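# Gently close the open freezer's inner and outer doors

## Task

Close each of the freezer's inner doors and its outer door fully. Leave the boxes upright and in place. Failure if: a box drops far or reaches the floor; the outer door is slammed, whether opening or closing; an inner door is slammed closed; or the robot falls over or is left leaning.

## Robot and tools

ROBOT. A LinearBot: an omnidirectional wheeled base with a roughly 1.7 m column. A carriage rides up the column (lift_m) and carries two identical six-joint arms, left and right, each with a two-finger gripper. The arm bases sit about 0.57 m + lift_m above the floor, and parts of the carriage hang about 0.15 m lower. A hand reaches up to 0.78 m from its shoulder but only about 0.38 m below its arm base. The hand is about 0.16 m long and 0.1 m wide (0.14 m open). Fingertips taper to about 0.005 m thick. The parked pose is joints 1-6 at 0, 0.05, 0.05, 1.45, 0, 0, which makes the robot about 0.85 m wide and 0.65 m long.

CAMERAS. carriage_camera is fixed, facing forward and tilted about 20 degrees down. left_wrist_camera and right_wrist_camera look out past the fingertips.

FRAMES. All positions are in metres. Base frame: origin on the floor below the base centre, x forward, y left, z up. left_hand and right_hand are reported in this frame as the midpoint between the finger pads. Their quat_wxyz gives hand axes: z runs along the fingers and y is the opening direction. base_odometry is in the odometry frame, which is the base frame at scene start. It counts wheel turns only, so slip shows up as travel. Heading is in rad, left positive, within -3.142 to 3.142.

move. One action per call.
- base (optional): a relative offset, not a pose. Give exactly one key. translate_m: forward +, -2 to 2 m. strafe_m: left +, -2 to 2 m. rotate_rad: counter-clockwise +, -6.3 to 6.3 rad. It is measured from where the base was in the last reported state.
- joints (optional): one dict for both arms, each key an absolute target.
  - lift_m: 0 to 1 m.
  - left_/right_joint1_rad: -2.617 to 3.054. Yaw about vertical; 0 forward, + left.
  - joint2_rad: 0 to 3.141. Shoulder; 0 upper arm back and level, 1.57 up, 3.14 forward and level.
  - joint3_rad: 0 to 3.141. Elbow; 0 folded, 3.14 straight.
  - joint4_rad: -1.57 to 1.57. Wrist pitch; + lifts the fingertips.
  - joint5_rad: -1.57 to 1.57. Wrist yaw; + turns the fingertips RIGHT.
  - joint6_rad: -2.094 to 2.094. Roll; + clockwise seen from the forearm.
  - left_/right_gripper_m: 0 to 0.093 m, the pad gap.
- speeds (optional): caps for this action only. translate_m and strafe_m 0.02-0.5 m/s; rotate_rad 0.05-1.57 rad/s; lift_m 0.08-0.25 m/s. The defaults are the maximums.
- min_time_s (optional): 0.1 to 8 s. Minimum duration for each arm and gripper motion in the action.
- cameras: a list of names or "all"; [] for none; omit for all.
An action lasts 15 s at most. Base moves time out after 14 s. A call with no action just reports state and images. Unknown keys make a call invalid. Values outside their range get the call refused, and then the remaining robot calls in that reply are skipped.

OTHER TOOLS.
- wait(seconds 0-10, cameras): lets time pass with no new command.
- zoom_image(camera, region [x0,y0,x1,y1] pixels, at most 504x504): enlarges part of a camera's latest image.
- read_manual: gives licence text only.
- finished_scene(scene): ends the current scene and cannot be undone. The goal must hold without the robot.

RESULTS. A "move" line of "done" means every motion finished; otherwise it shows the worst status.
- off_target: stopped short and may still be pushing.
- contact_stop / time_out: the target is dropped and the joint holds where it is.
- not_followed / "joint command not followed": arm targets were withheld because the arms would nearly touch. To recover, resend one arm its current readings with joint1 turned away, then the other arm in a later action.
- on_its_own: uncommanded behaviour; "held at" gives the target.
- motor_effort: percent of maximum, + toward higher values, peak in brackets. It is noisy and biased. A falling lift effort while lowering means a hand is resting on something.
- Joint torques: wrap at ±28 N m for joints 1-3.
- Gripper reading: about 0.000-0.002 when closed on nothing, slightly under the object width when gripping firmly. Open well above the reading to release.
Joints left out of an action can keep pushing toward their old targets. Simulation time passes while the controller thinks, and the last command stays in force.

CAUTIONS.
- The base contact stop watches only the wheels. Arms have no contact stop: a blocked arm keeps pressing, heats up, and springs toward its target once freed. Back off about 0.2 m to get loose.
- Reported hand positions are usually a little high, more so at full reach. Moves of 0.1 m or more can bow about 2 cm off a straight line unless min_time_s is used.
- Tipping is most likely with a high carriage, outstretched or loaded arms, pushing or pulling, or sudden stops. Only images show lean. Never reverse under a table edge.
- Heat: MOTOR HOT appears at 75 °C. At 100 °C comes an OVER-TEMPERATURE FAULT: that arm goes limp for 30-60 s and reports limit_stop_at_motor_heat. Park arms between tasks.
- Never let the arms collide or press on each other.
- Move doors slowly, and close them gently rather than letting them swing or slam. Do not knock boxes over.

Each tool is called after ">>>" as name([rows], argument=value, ...), one row to a line, values as JSON.

## Session

>>> move()

Scene clock: 0.00 s.
Joint torques (N m): no reading
base_odometry: x=+0.000 y=+0.000 heading=+0.000
base_status: not commanded
joint_positions: lift_m=+0.300 left_joint1_rad=-0.006 left_joint2_rad=+0.040 left_joint3_rad=+0.058 left_joint4_rad=+1.454 left_joint5_rad=+0.039 left_joint6_rad=-0.005 left_gripper_m=+0.09396 right_joint1_rad=-0.013 right_joint2_rad=+0.031 right_joint3_rad=+0.043 right_joint4_rad=+1.467 right_joint5_rad=-0.048 right_joint6_rad=+0.038 right_gripper_m=+0.09396
joint_status: not commanded
motor_effort: lift_m=+27 drive_wheels=-3
left_hand: x=+0.2417 y=+0.2946 z=+1.3092 quat_wxyz=(+0.999, +0.020, +0.050, -0.006) (m; base frame)
right_hand: x=+0.2400 y=-0.2937 z=+1.3056 quat_wxyz=(+0.999, -0.023, +0.046, +0.013) (m; base frame)
pictures: carriage_camera, left_wrist_camera, right_wrist_camera
Images, in order (width x height): carriage_camera 896x504, left_wrist_camera 896x504, right_wrist_camera 896x504.

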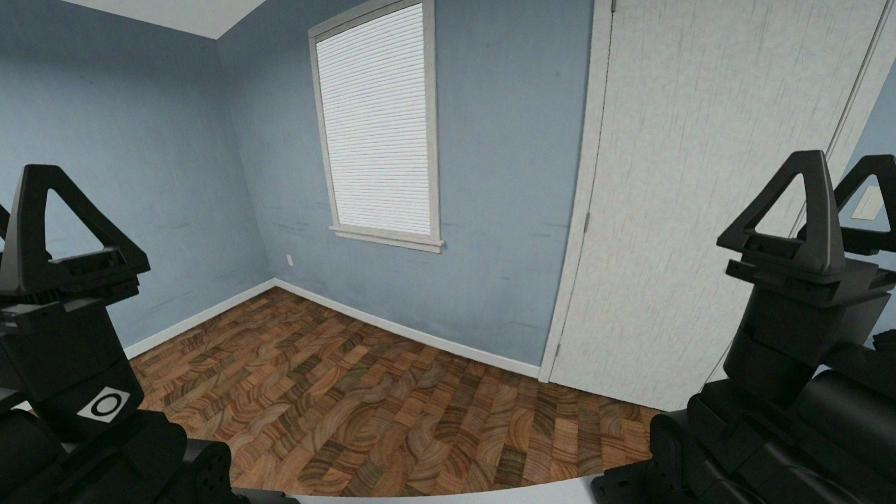

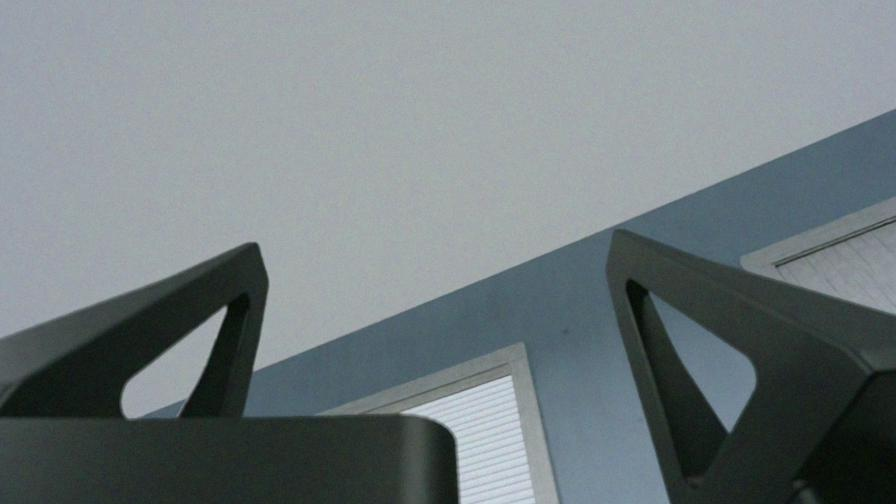

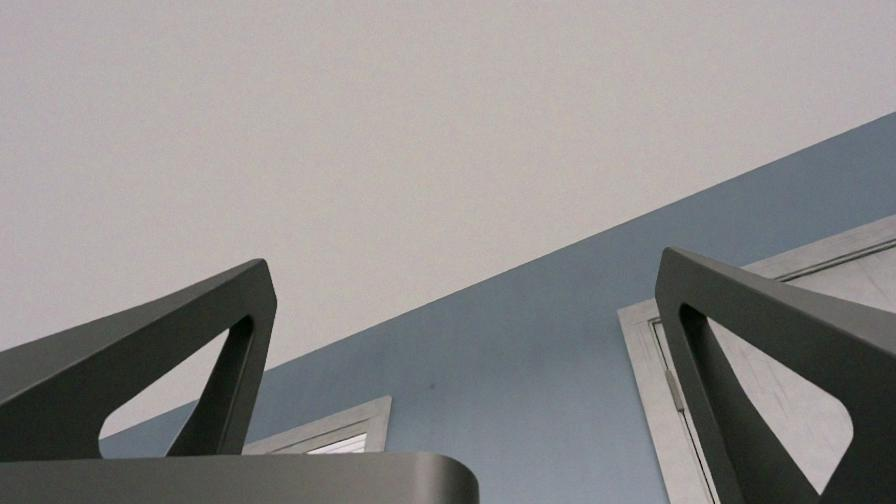

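>>> move(base={"rotate_rad": 1.57}, cameras=["carriage_camera"])

>>> move(base={"rotate_rad": 1.57}, cameras=["carriage_camera"])

>>> move(base={"rotate_rad": 1.57}, cameras=["carriage_camera"])

Scene clock: 4.27 s.
move: done
base_status: done
motor_effort: lift_m=+27(27) drive_wheels=+2(16)
pictures: carriage_camera

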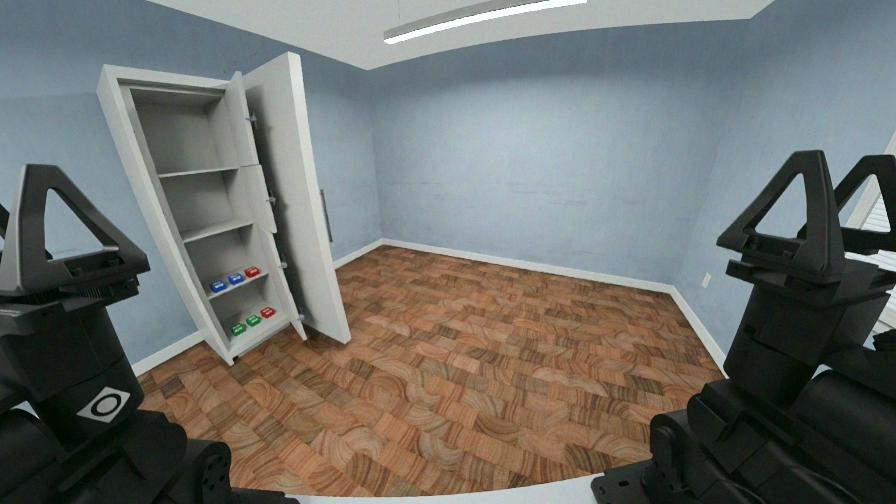

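Scene clock: 7.37 s.
move: done
base_status: done
motor_effort: lift_m=+27(27) drive_wheels=+2(8)
pictures: carriage_camera

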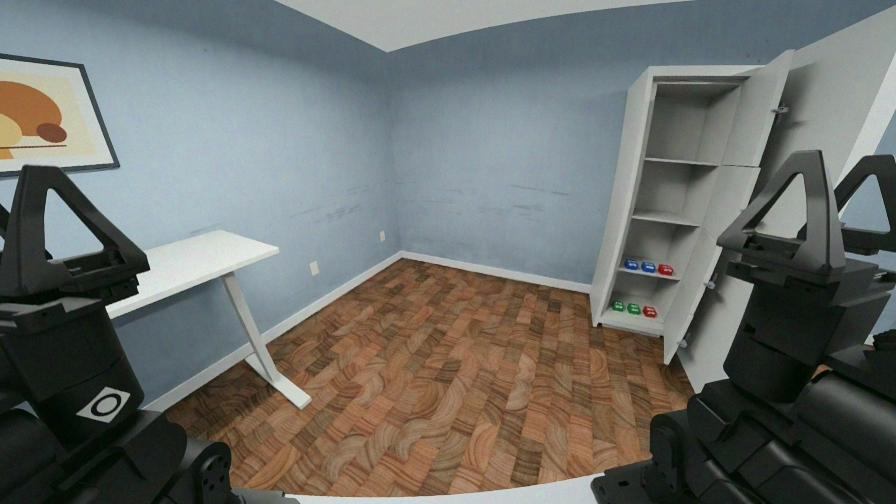

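Scene clock: 10.47 s.
Joint torques (N m): left_arm=[-0.39 2.92 7.16 -0.19 -0.05 -0.03] | right_arm=[-0.27 4.41 6.02 -0.16 0.15 -0.04]
move: done
base_odometry: x=+0.000 y=+0.000 heading=-1.575
base_status: done
joint_positions: lift_m=+0.300 left_joint1_rad=-0.006 left_joint2_rad=+0.040 left_joint3_rad=+0.058 left_joint4_rad=+1.454 left_joint5_rad=+0.039 left_joint6_rad=-0.005 left_gripper_m=+0.09398 right_joint1_rad=-0.013 right_joint2_rad=+0.031 right_joint3_rad=+0.043 right_joint4_rad=+1.467 right_joint5_rad=-0.048 right_joint6_rad=+0.038 right_gripper_m=+0.09398
motor_effort: lift_m=+27(27) drive_wheels=+2(8)
left_hand: x=+0.2417 y=+0.2946 z=+1.3092 quat_wxyz=(+0.999, +0.020, +0.050, -0.006) (m; base frame)
right_hand: x=+0.2400 y=-0.2937 z=+1.3056 quat_wxyz=(+0.999, -0.023, +0.046, +0.013) (m; base frame)
pictures: carriage_camera

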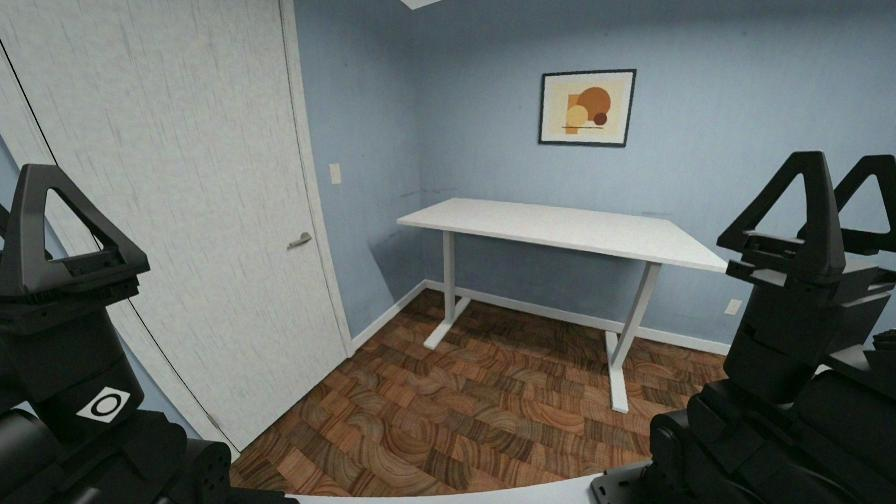

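>>> move(base={"rotate_rad": -2.35}, cameras=["carriage_camera"])

>>> zoom_image(camera="carriage_camera", region=[300, 20, 700, 420])

Scene clock: 15.87 s.
Joint torques (N m): left_arm=[-0.39 2.99 7.21 -0.18 -0.05 -0.04] | right_arm=[-0.65 4.55 6.08 -0.19 0.11 -0.05]
move: done
base_odometry: x=+0.000 y=+0.000 heading=+2.359
base_status: done
joint_positions: lift_m=+0.300 left_joint1_rad=-0.006 left_joint2_rad=+0.040 left_joint3_rad=+0.058 left_joint4_rad=+1.454 left_joint5_rad=+0.039 left_joint6_rad=-0.005 left_gripper_m=+0.09399 right_joint1_rad=-0.013 right_joint2_rad=+0.031 right_joint3_rad=+0.043 right_joint4_rad=+1.467 right_joint5_rad=-0.048 right_joint6_rad=+0.038 right_gripper_m=+0.09400
motor_effort: lift_m=+27(27) drive_wheels=+2(13)
left_hand: x=+0.2418 y=+0.2946 z=+1.3092 quat_wxyz=(+0.999, +0.020, +0.050, -0.006) (m; base frame)
right_hand: x=+0.2401 y=-0.2937 z=+1.3056 quat_wxyz=(+0.999, -0.023, +0.046, +0.013) (m; base frame)
pictures: carriage_camera

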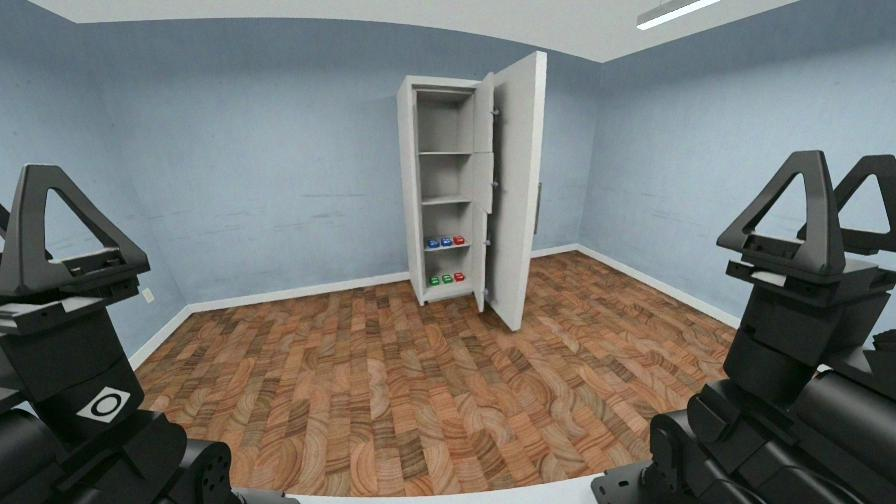

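Scaled by 1.260.

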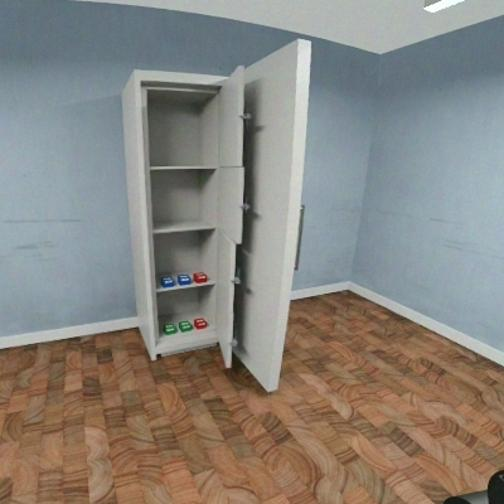

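>>> move(base={"translate_m": 0.7}, cameras=["carriage_camera"])

>>> zoom_image(camera="carriage_camera", region=[320, 0, 720, 400])

Scene clock: 23.33 s.
Joint torques (N m): left_arm=[-0.35 2.99 7.21 -0.17 -0.05 -0.02] | right_arm=[-0.44 4.1 6.49 -0.23 0.15 -0.04]
move: done
base_odometry: x=-0.496 y=+0.494 heading=+2.358
base_status: done
joint_positions: lift_m=+0.300 left_joint1_rad=-0.006 left_joint2_rad=+0.040 left_joint3_rad=+0.058 left_joint4_rad=+1.453 left_joint5_rad=+0.039 left_joint6_rad=-0.005 left_gripper_m=+0.09399 right_joint1_rad=-0.013 right_joint2_rad=+0.031 right_joint3_rad=+0.043 right_joint4_rad=+1.467 right_joint5_rad=-0.048 right_joint6_rad=+0.038 right_gripper_m=+0.09400
motor_effort: lift_m=+27(27) drive_wheels=+4(17)
left_hand: x=+0.2419 y=+0.2946 z=+1.3092 quat_wxyz=(+0.999, +0.020, +0.050, -0.006) (m; base frame)
right_hand: x=+0.2401 y=-0.2937 z=+1.3056 quat_wxyz=(+0.999, -0.023, +0.046, +0.013) (m; base frame)
pictures: carriage_camera

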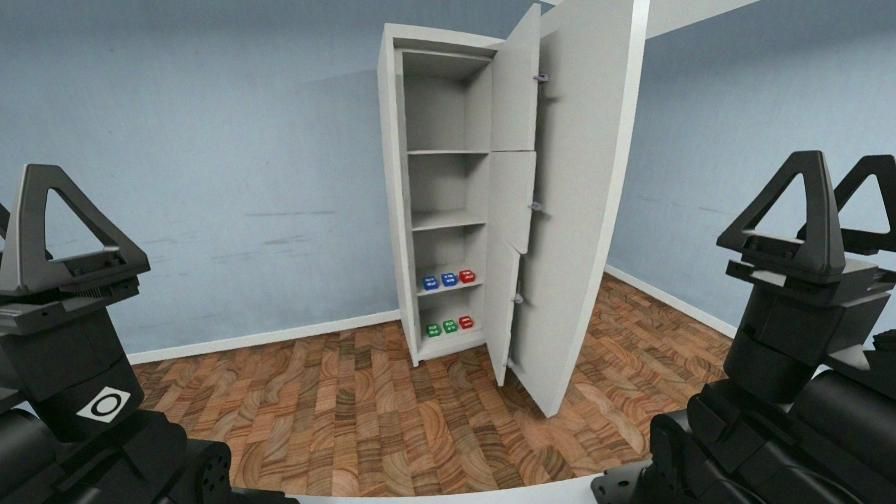

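Scaled by 1.260.

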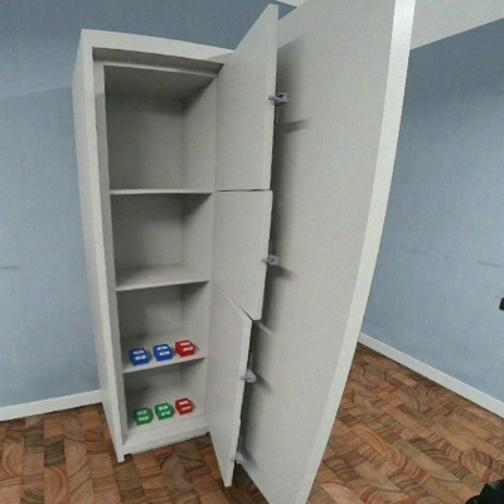

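>>> move(base={"rotate_rad": 0.35}, cameras=[])

>>> move(base={"strafe_m": -0.35}, cameras=["carriage_camera"])

>>> zoom_image(camera="carriage_camera", region=[300, 0, 700, 504])

Scene clock: 37.63 s.
move: done
base_status: done
motor_effort: lift_m=+27(27) drive_wheels=+6(12)
pictures: none

Scene clock: 40.37 s.
Joint torques (N m): left_arm=[-0.46 3.02 7.19 -0.18 -0.04 -0.05] | right_arm=[-0.55 4.19 6.06 -0.17 0.12 -0.02]
move: done
base_odometry: x=-0.349 y=+0.812 heading=+2.709
base_status: done
joint_positions: lift_m=+0.300 left_joint1_rad=-0.005 left_joint2_rad=+0.040 left_joint3_rad=+0.058 left_joint4_rad=+1.453 left_joint5_rad=+0.039 left_joint6_rad=-0.005 left_gripper_m=+0.09399 right_joint1_rad=-0.013 right_joint2_rad=+0.031 right_joint3_rad=+0.043 right_joint4_rad=+1.467 right_joint5_rad=-0.048 right_joint6_rad=+0.038 right_gripper_m=+0.09400
motor_effort: lift_m=+27(27) drive_wheels=+4(15)
left_hand: x=+0.2419 y=+0.2946 z=+1.3092 quat_wxyz=(+0.999, +0.020, +0.050, -0.006) (m; base frame)
right_hand: x=+0.2400 y=-0.2936 z=+1.3056 quat_wxyz=(+0.999, -0.023, +0.046, +0.014) (m; base frame)
pictures: carriage_camera

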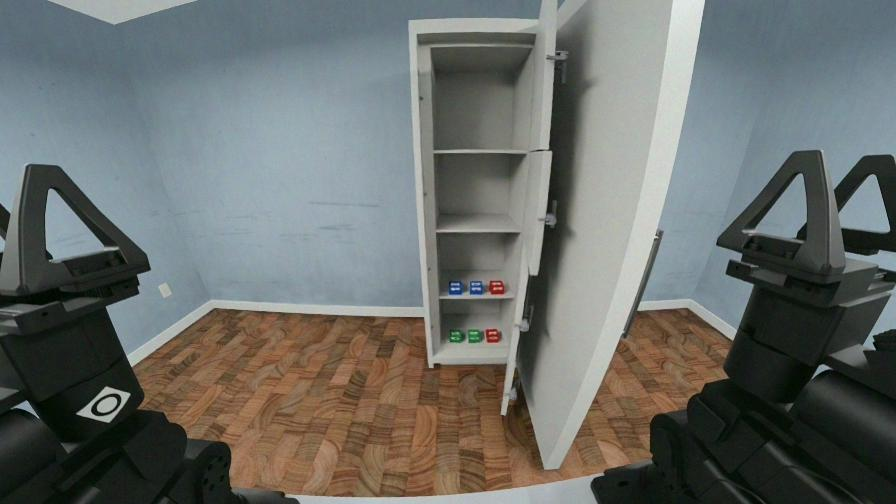

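Scaled by 1.000.

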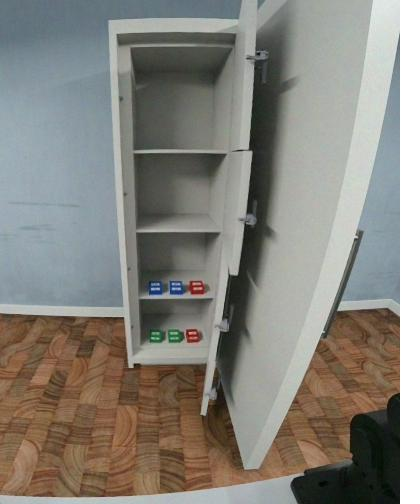

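>>> move(joints={"lift_m": 0.44, "right_joint1_rad": 0, "right_joint2_rad": 1.57, "right_joint3_rad": 1.57, "right_joint4_rad": 0, "right_joint5_rad": 0, "right_joint6_rad": 0, "right_gripper_m": 0}, min_time_s=2)

Scene clock: 46.67 s.
Joint torques (N m): left_arm=[-0.42 2.93 7.15 -0.18 -0.06 -0.04] | right_arm=[-0.2 -6.99 10.39 1.7 0.24 -0.11]
move: done
base_odometry: x=-0.349 y=+0.812 heading=+2.709
joint_positions: lift_m=+0.440 left_joint1_rad=-0.005 left_joint2_rad=+0.040 left_joint3_rad=+0.058 left_joint4_rad=+1.453 left_joint5_rad=+0.039 left_joint6_rad=-0.005 left_gripper_m=+0.09399 right_joint1_rad=-0.006 right_joint2_rad=+1.567 right_joint3_rad=+1.541 right_joint4_rad=+0.006 right_joint5_rad=-0.011 right_joint6_rad=+0.009 right_gripper_m=+0.00027
joint_status: all done
motor_effort: lift_m=+30(40) drive_wheels=-8(8)
left_hand: x=+0.2419 y=+0.2946 z=+1.4490 quat_wxyz=(+0.999, +0.020, +0.050, -0.006) (m; base frame)
right_hand: x=+0.7286 y=-0.3029 z=+1.4419 quat_wxyz=(+0.700, +0.001, +0.714, +0.005) (m; base frame)
pictures: carriage_camera, left_wrist_camera, right_wrist_camera

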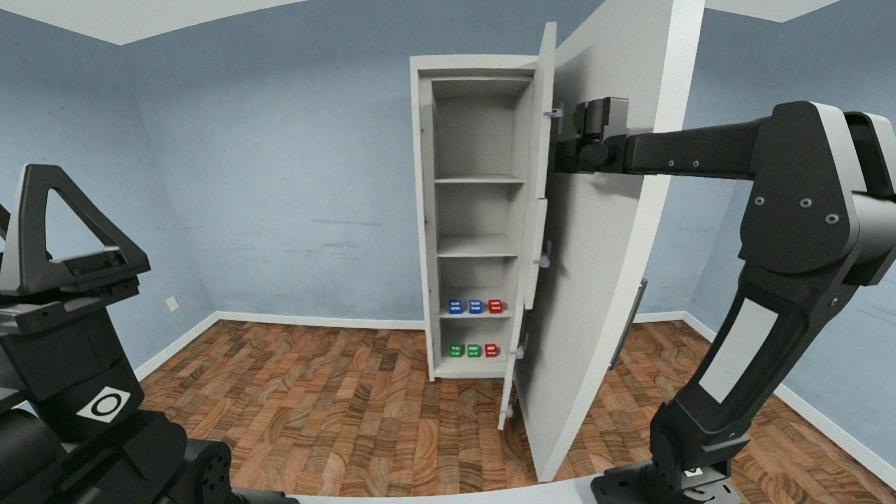

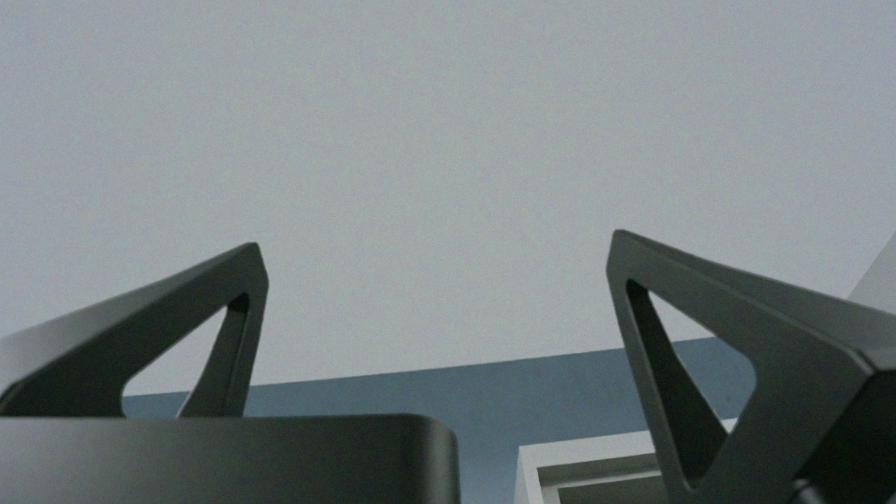

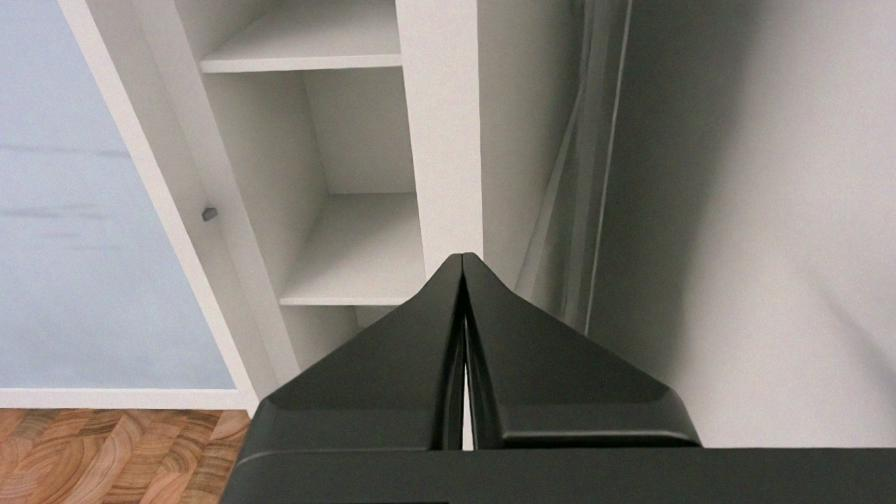

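>>> move(base={"strafe_m": -0.05}, joints={"lift_m": 0.41}, speeds={"strafe_m": 0.1}, cameras=[])

>>> move(base={"translate_m": 0.22}, speeds={"translate_m": 0.1}, cameras=["carriage_camera","right_wrist_camera"])

Scene clock: 52.03 s.
move: done
base_status: done
joint_status: all done
motor_effort: lift_m=+24(26) drive_wheels=-9(12)
pictures: none

Scene clock: 55.00 s.
Joint torques (N m): left_arm=[-0.39 2.99 7.32 -0.2 -0.06 -0.04] | right_arm=[-0.51 -7.13 9.36 1.92 0.21 -0.02]
move: done
base_odometry: x=-0.528 y=+0.950 heading=+2.709
base_status: done
joint_positions: lift_m=+0.410 left_joint1_rad=-0.005 left_joint2_rad=+0.040 left_joint3_rad=+0.058 left_joint4_rad=+1.454 left_joint5_rad=+0.039 left_joint6_rad=-0.005 left_gripper_m=+0.09399 right_joint1_rad=+0.001 right_joint2_rad=+1.568 right_joint3_rad=+1.552 right_joint4_rad=-0.023 right_joint5_rad=-0.011 right_joint6_rad=+0.002 right_gripper_m=+0.00026
motor_effort: lift_m=+24(24) drive_wheels=+1(9)
left_hand: x=+0.2416 y=+0.2946 z=+1.4196 quat_wxyz=(+0.999, +0.020, +0.050, -0.006) (m; base frame)
right_hand: x=+0.7281 y=-0.2994 z=+1.4109 quat_wxyz=(+0.693, -0.003, +0.721, +0.005) (m; base frame)
pictures: carriage_camera, right_wrist_camera

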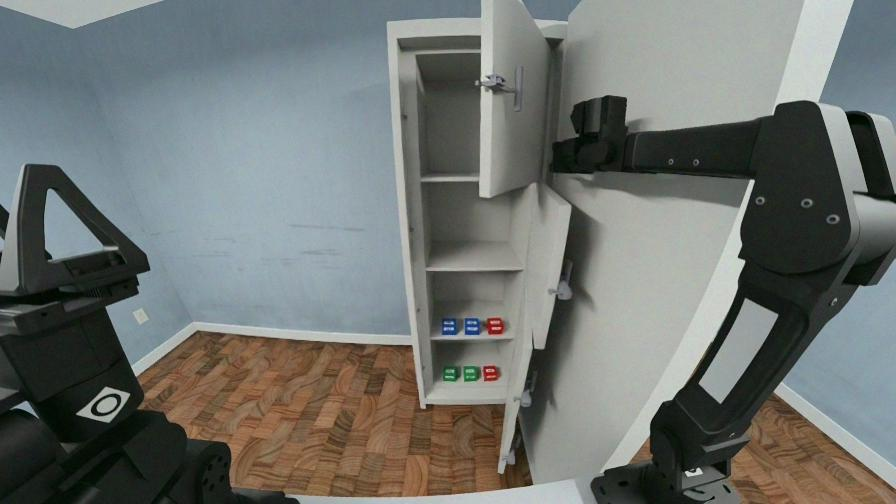

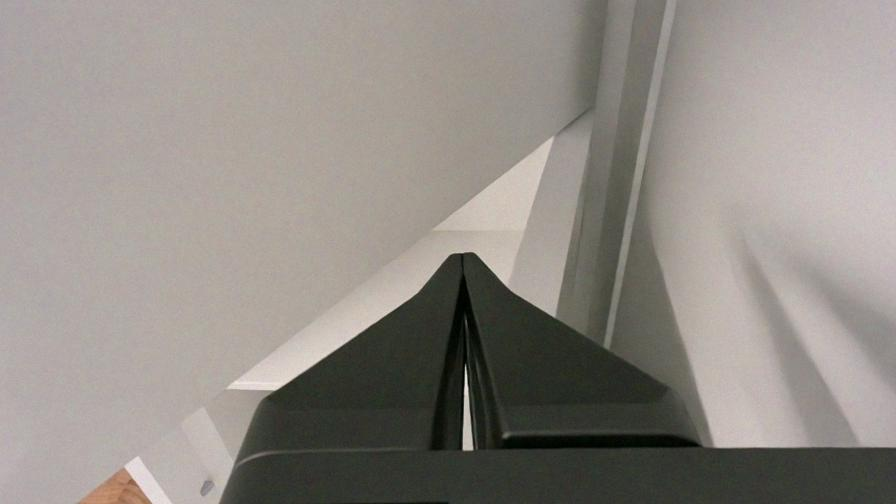

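>>> move(base={"strafe_m": 0.2}, joints={"lift_m": 0.46}, speeds={"strafe_m": 0.1}, cameras=["carriage_camera","right_wrist_camera"])

Scene clock: 59.73 s.
Joint torques (N m): left_arm=[-0.59 2.91 7.23 -0.18 -0.06 -0.04] | right_arm=[-0.34 -7.65 9.06 1.84 0.2 -0.07]
move: done
base_odometry: x=-0.612 y=+0.769 heading=+2.709
base_status: done
joint_positions: lift_m=+0.460 left_joint1_rad=-0.005 left_joint2_rad=+0.040 left_joint3_rad=+0.058 left_joint4_rad=+1.454 left_joint5_rad=+0.040 left_joint6_rad=-0.005 left_gripper_m=+0.09399 right_joint1_rad=-0.001 right_joint2_rad=+1.574 right_joint3_rad=+1.554 right_joint4_rad=-0.010 right_joint5_rad=-0.002 right_joint6_rad=+0.002 right_gripper_m=+0.00026
joint_status: all done
motor_effort: lift_m=+30(38) drive_wheels=-5(8)
left_hand: x=+0.2416 y=+0.2946 z=+1.4690 quat_wxyz=(+0.999, +0.020, +0.050, -0.006) (m; base frame)
right_hand: x=+0.7299 y=-0.3016 z=+1.4614 quat_wxyz=(+0.697, +0.000, +0.718, +0.001) (m; base frame)
pictures: carriage_camera, right_wrist_camera

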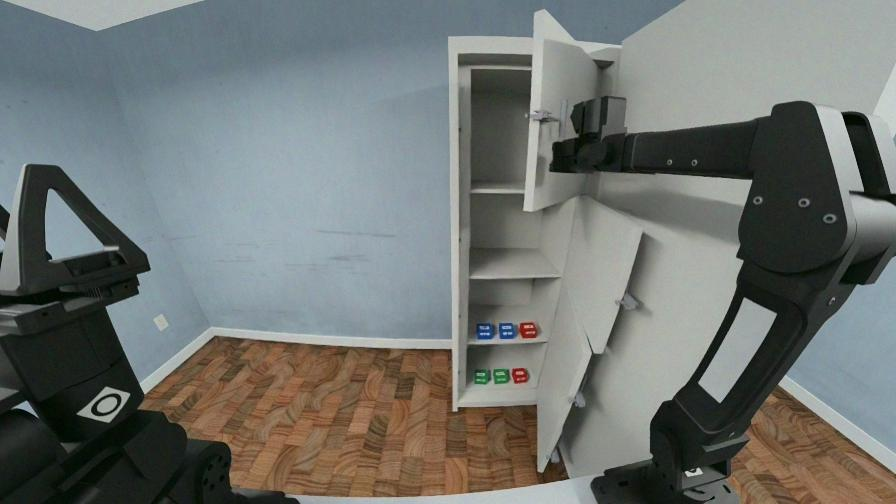

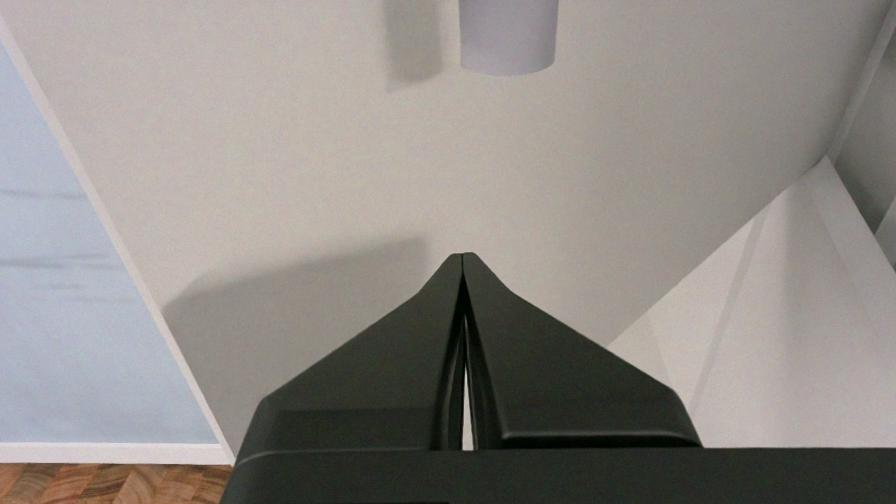

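>>> move(base={"translate_m": 0.25}, speeds={"translate_m": 0.1}, cameras=["carriage_camera","right_wrist_camera"])

Scene clock: 66.07 s.
Joint torques (N m): left_arm=[-0.4 2.97 7.16 -0.2 -0.06 -0.04] | right_arm=[-0.4 -7.43 9.22 1.86 0.1 -0.07]
move: done
base_odometry: x=-0.839 y=+0.873 heading=+2.710
base_status: done
joint_positions: lift_m=+0.460 left_joint1_rad=-0.005 left_joint2_rad=+0.040 left_joint3_rad=+0.058 left_joint4_rad=+1.454 left_joint5_rad=+0.040 left_joint6_rad=-0.005 left_gripper_m=+0.09399 right_joint1_rad=-0.001 right_joint2_rad=+1.574 right_joint3_rad=+1.554 right_joint4_rad=-0.010 right_joint5_rad=+0.000 right_joint6_rad=+0.002 right_gripper_m=+0.00026
motor_effort: lift_m=+30(30) drive_wheels=+1(10)
left_hand: x=+0.2416 y=+0.2946 z=+1.4690 quat_wxyz=(+0.999, +0.020, +0.050, -0.006) (m; base frame)
right_hand: x=+0.7299 y=-0.3019 z=+1.4614 quat_wxyz=(+0.697, +0.001, +0.718, +0.001) (m; base frame)
pictures: carriage_camera, right_wrist_camera

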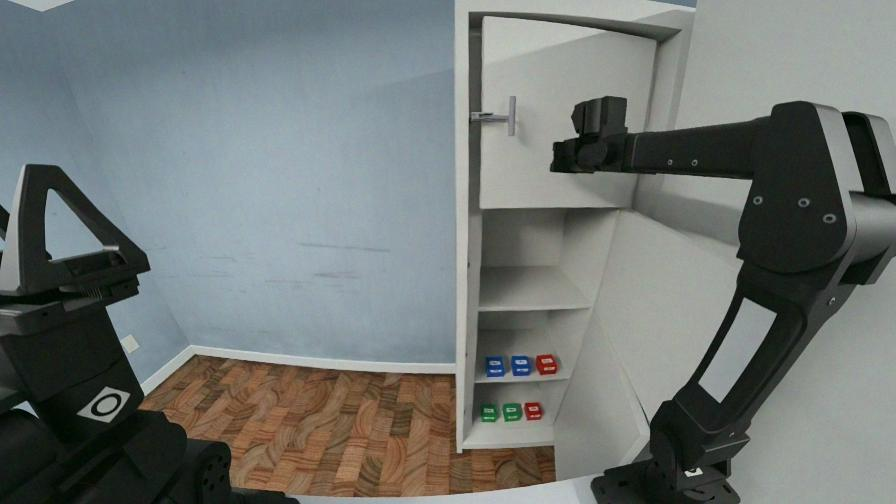

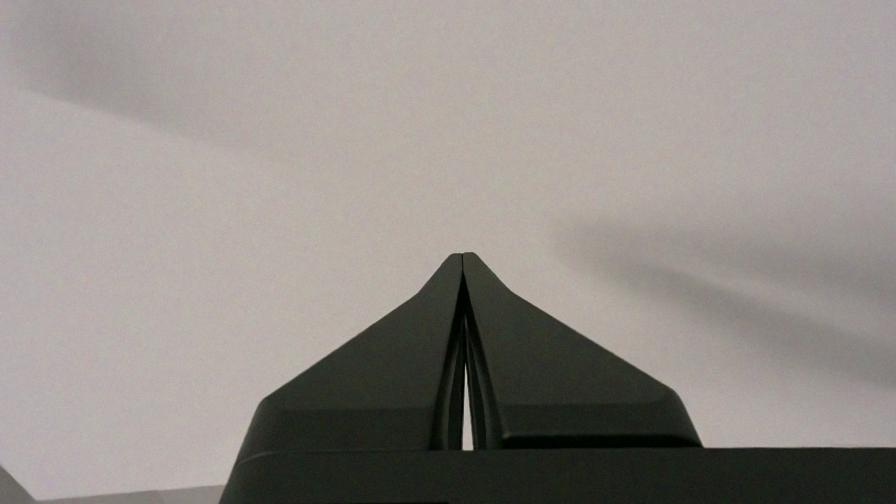

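>>> move(joints={"right_joint2_rad": 1.85, "right_joint3_rad": 1.85}, min_time_s=2, cameras=["carriage_camera"])

>>> move(joints={"right_joint2_rad": 2.1, "right_joint3_rad": 2.1}, min_time_s=2, cameras=["carriage_camera"])

>>> zoom_image(camera="carriage_camera", region=[440, 0, 740, 300])

Scene clock: 70.00 s.
move: done
joint_status: all done
motor_effort: lift_m=+30(30) drive_wheels=+2(6)
pictures: carriage_camera

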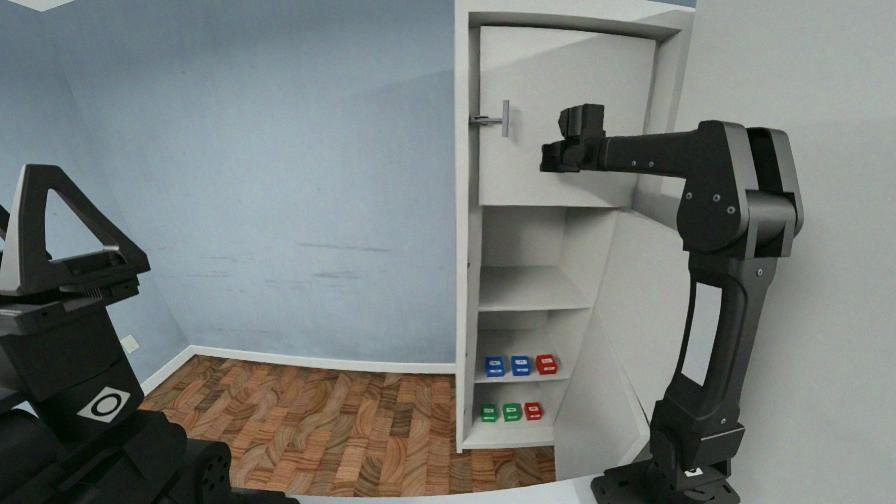

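Scene clock: 72.30 s.
Joint torques (N m): left_arm=[-0.4 2.89 7.3 -0.19 -0.04 -0.06] | right_arm=[-0.31 8.39 8.47 5.12 0.08 -0.07]
move: off_target
base_odometry: x=-0.839 y=+0.873 heading=+2.709
joint_positions: lift_m=+0.460 left_joint1_rad=-0.005 left_joint2_rad=+0.040 left_joint3_rad=+0.058 left_joint4_rad=+1.454 left_joint5_rad=+0.040 left_joint6_rad=-0.005 left_gripper_m=+0.09399 right_joint1_rad=-0.001 right_joint2_rad=+1.911 right_joint3_rad=+2.087 right_joint4_rad=-0.372 right_joint5_rad=+0.000 right_joint6_rad=+0.002 right_gripper_m=+0.00026
joint_status: right_joint2_rad off_target (ended at +1.911, target +2.100); the others done
motor_effort: lift_m=+30(30) drive_wheels=+8(8)
left_hand: x=+0.2416 y=+0.2946 z=+1.4690 quat_wxyz=(+0.999, +0.020, +0.050, -0.006) (m; base frame)
right_hand: x=+0.7970 y=-0.3019 z=+1.4526 quat_wxyz=(+0.635, +0.001, +0.773, +0.001) (m; base frame)
pictures: carriage_camera

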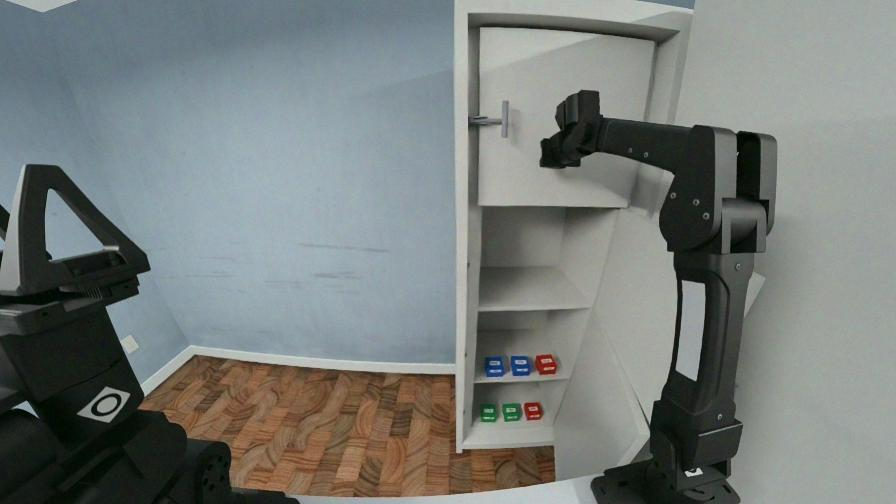

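Scaled by 1.680.

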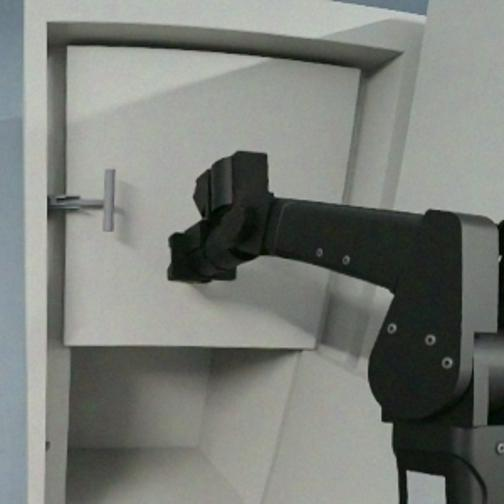

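>>> move(joints={"right_joint2_rad": 1.57, "right_joint3_rad": 1.57, "right_joint4_rad": 0}, min_time_s=1, base={"translate_m": -0.45}, cameras=["carriage_camera"])

>>> move(base={"strafe_m": -0.2}, joints={"lift_m": 0.04}, cameras=["carriage_camera","right_wrist_camera"])

Scene clock: 78.43 s.
move: done
base_status: done
joint_status: all done
motor_effort: lift_m=+30(30) drive_wheels=+4(16)
pictures: carriage_camera

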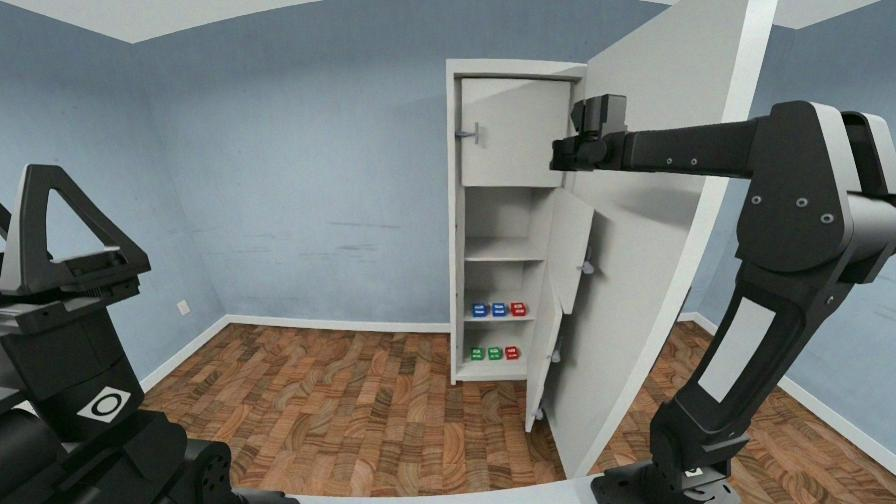

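Scene clock: 80.63 s.
Joint torques (N m): left_arm=[-0.53 2.81 7.31 -0.15 -0.05 -0.03] | right_arm=[-0.08 -8.08 7.99 1.78 0.1 -0.07]
move: done
base_odometry: x=-0.346 y=+0.866 heading=+2.707
base_status: done
joint_positions: lift_m=+0.040 left_joint1_rad=-0.005 left_joint2_rad=+0.040 left_joint3_rad=+0.058 left_joint4_rad=+1.452 left_joint5_rad=+0.039 left_joint6_rad=-0.005 left_gripper_m=+0.09399 right_joint1_rad=-0.004 right_joint2_rad=+1.578 right_joint3_rad=+1.566 right_joint4_rad=-0.012 right_joint5_rad=+0.001 right_joint6_rad=+0.002 right_gripper_m=+0.00026
joint_status: all done
motor_effort: lift_m=+24(26) drive_wheels=-5(10)
left_hand: x=+0.2422 y=+0.2947 z=+1.0495 quat_wxyz=(+0.999, +0.020, +0.051, -0.006) (m; base frame)
right_hand: x=+0.7306 y=-0.3036 z=+1.0453 quat_wxyz=(+0.699, +0.002, +0.716, -0.001) (m; base frame)
pictures: carriage_camera, right_wrist_camera

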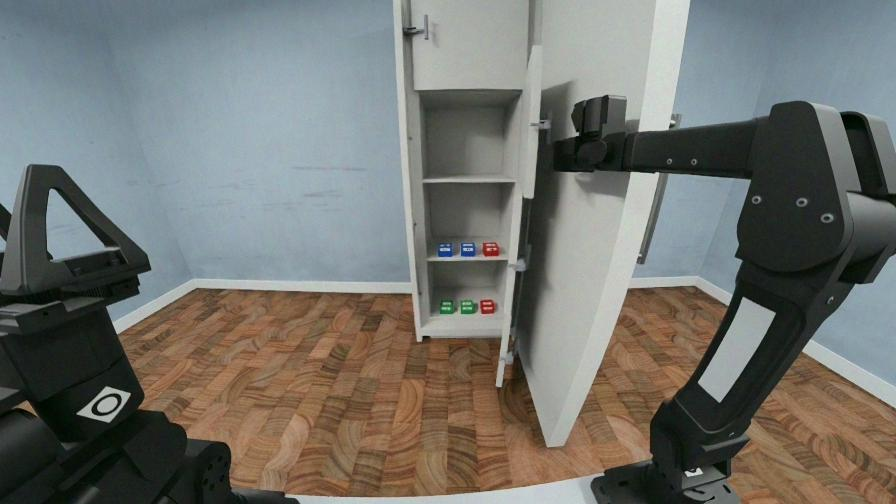

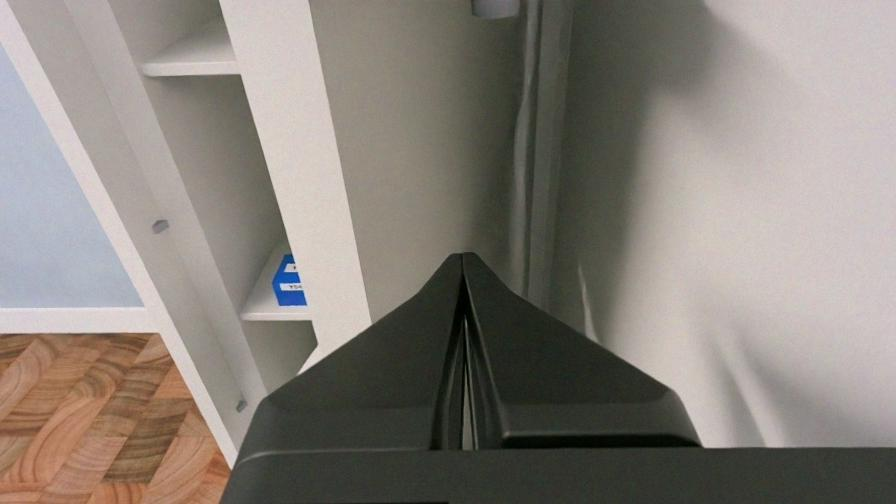

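>>> move(base={"translate_m": 0.2}, speeds={"translate_m": 0.12}, cameras=[])

>>> move(base={"strafe_m": 0.22}, speeds={"strafe_m": 0.1}, cameras=["carriage_camera","right_wrist_camera"])

>>> move(base={"translate_m": 0.22}, speeds={"translate_m": 0.1}, cameras=["carriage_camera","right_wrist_camera"])

Scene clock: 85.57 s.
move: done
base_status: done
motor_effort: lift_m=+24(24) drive_wheels=-6(10)
pictures: none

Scene clock: 88.53 s.
move: done
base_status: done
motor_effort: lift_m=+24(24) drive_wheels=-4(8)
pictures: carriage_camera, right_wrist_camera

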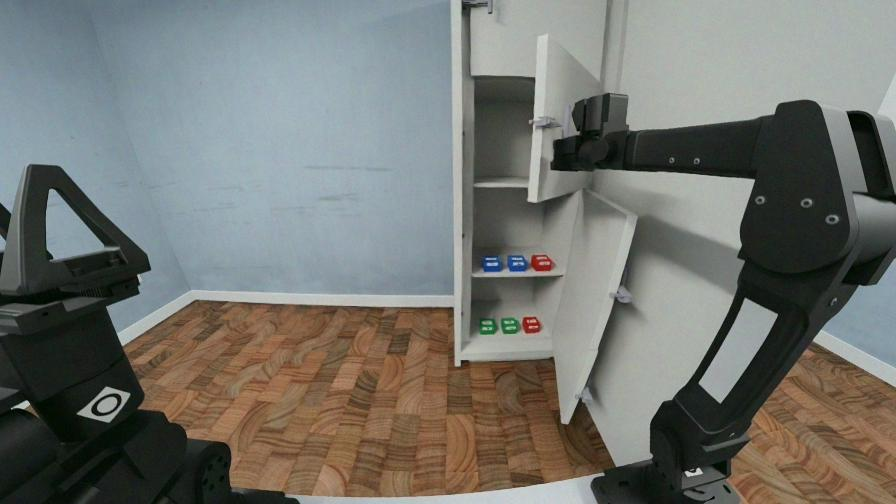

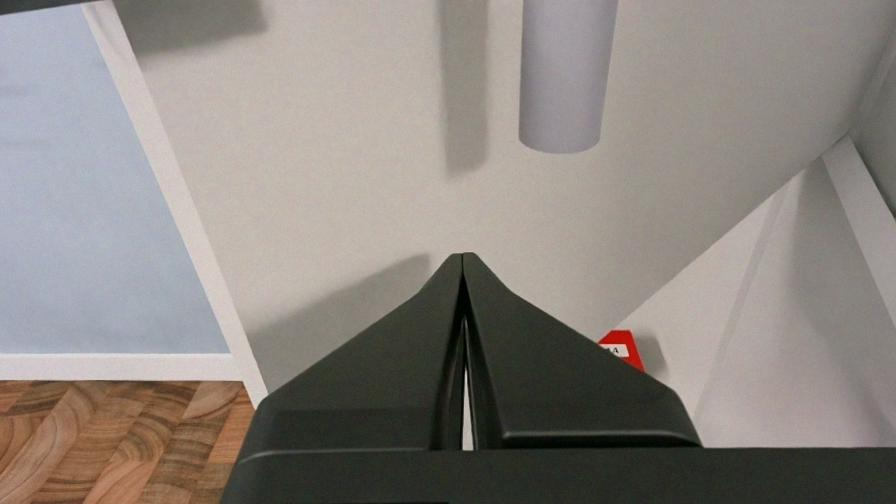

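Scene clock: 91.50 s.
Joint torques (N m): left_arm=[-0.42 2.81 7.17 -0.14 -0.05 -0.04] | right_arm=[-0.57 -6.94 7.69 1.83 0.11 0.01]
move: done
base_odometry: x=-0.820 y=+0.843 heading=+2.707
base_status: done
joint_positions: lift_m=+0.040 left_joint1_rad=-0.005 left_joint2_rad=+0.040 left_joint3_rad=+0.058 left_joint4_rad=+1.452 left_joint5_rad=+0.039 left_joint6_rad=-0.005 left_gripper_m=+0.09399 right_joint1_rad=-0.001 right_joint2_rad=+1.570 right_joint3_rad=+1.566 right_joint4_rad=-0.017 right_joint5_rad=-0.002 right_joint6_rad=-0.002 right_gripper_m=+0.00026
motor_effort: lift_m=+24(24) drive_wheels=-6(10)
left_hand: x=+0.2421 y=+0.2947 z=+1.0495 quat_wxyz=(+0.999, +0.020, +0.051, -0.006) (m; base frame)
right_hand: x=+0.7279 y=-0.3017 z=+1.0479 quat_wxyz=(+0.700, -0.001, +0.715, +0.000) (m; base frame)
pictures: carriage_camera, right_wrist_camera

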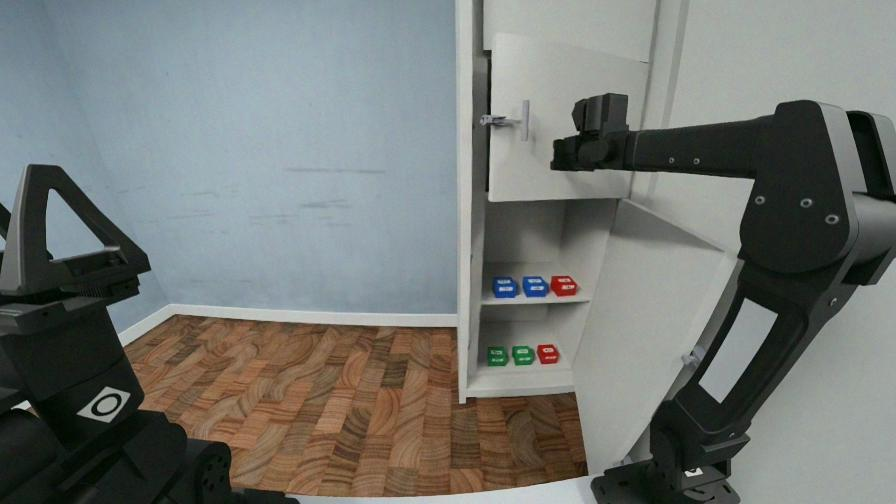

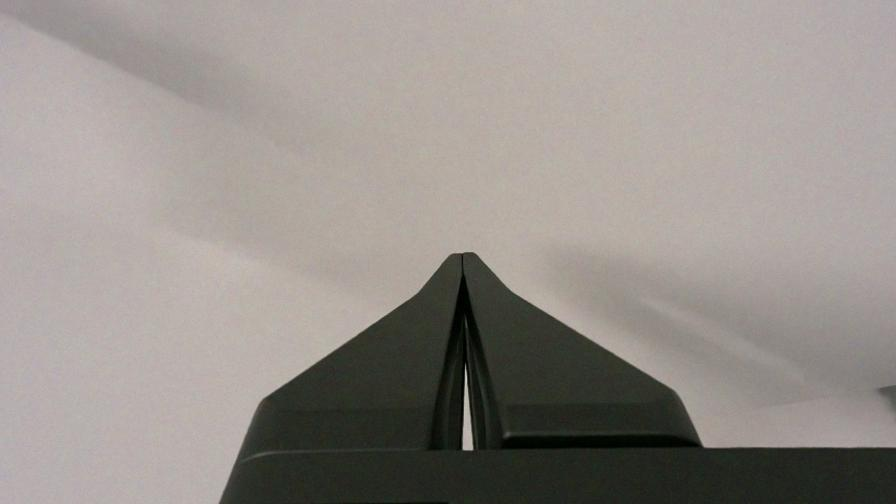

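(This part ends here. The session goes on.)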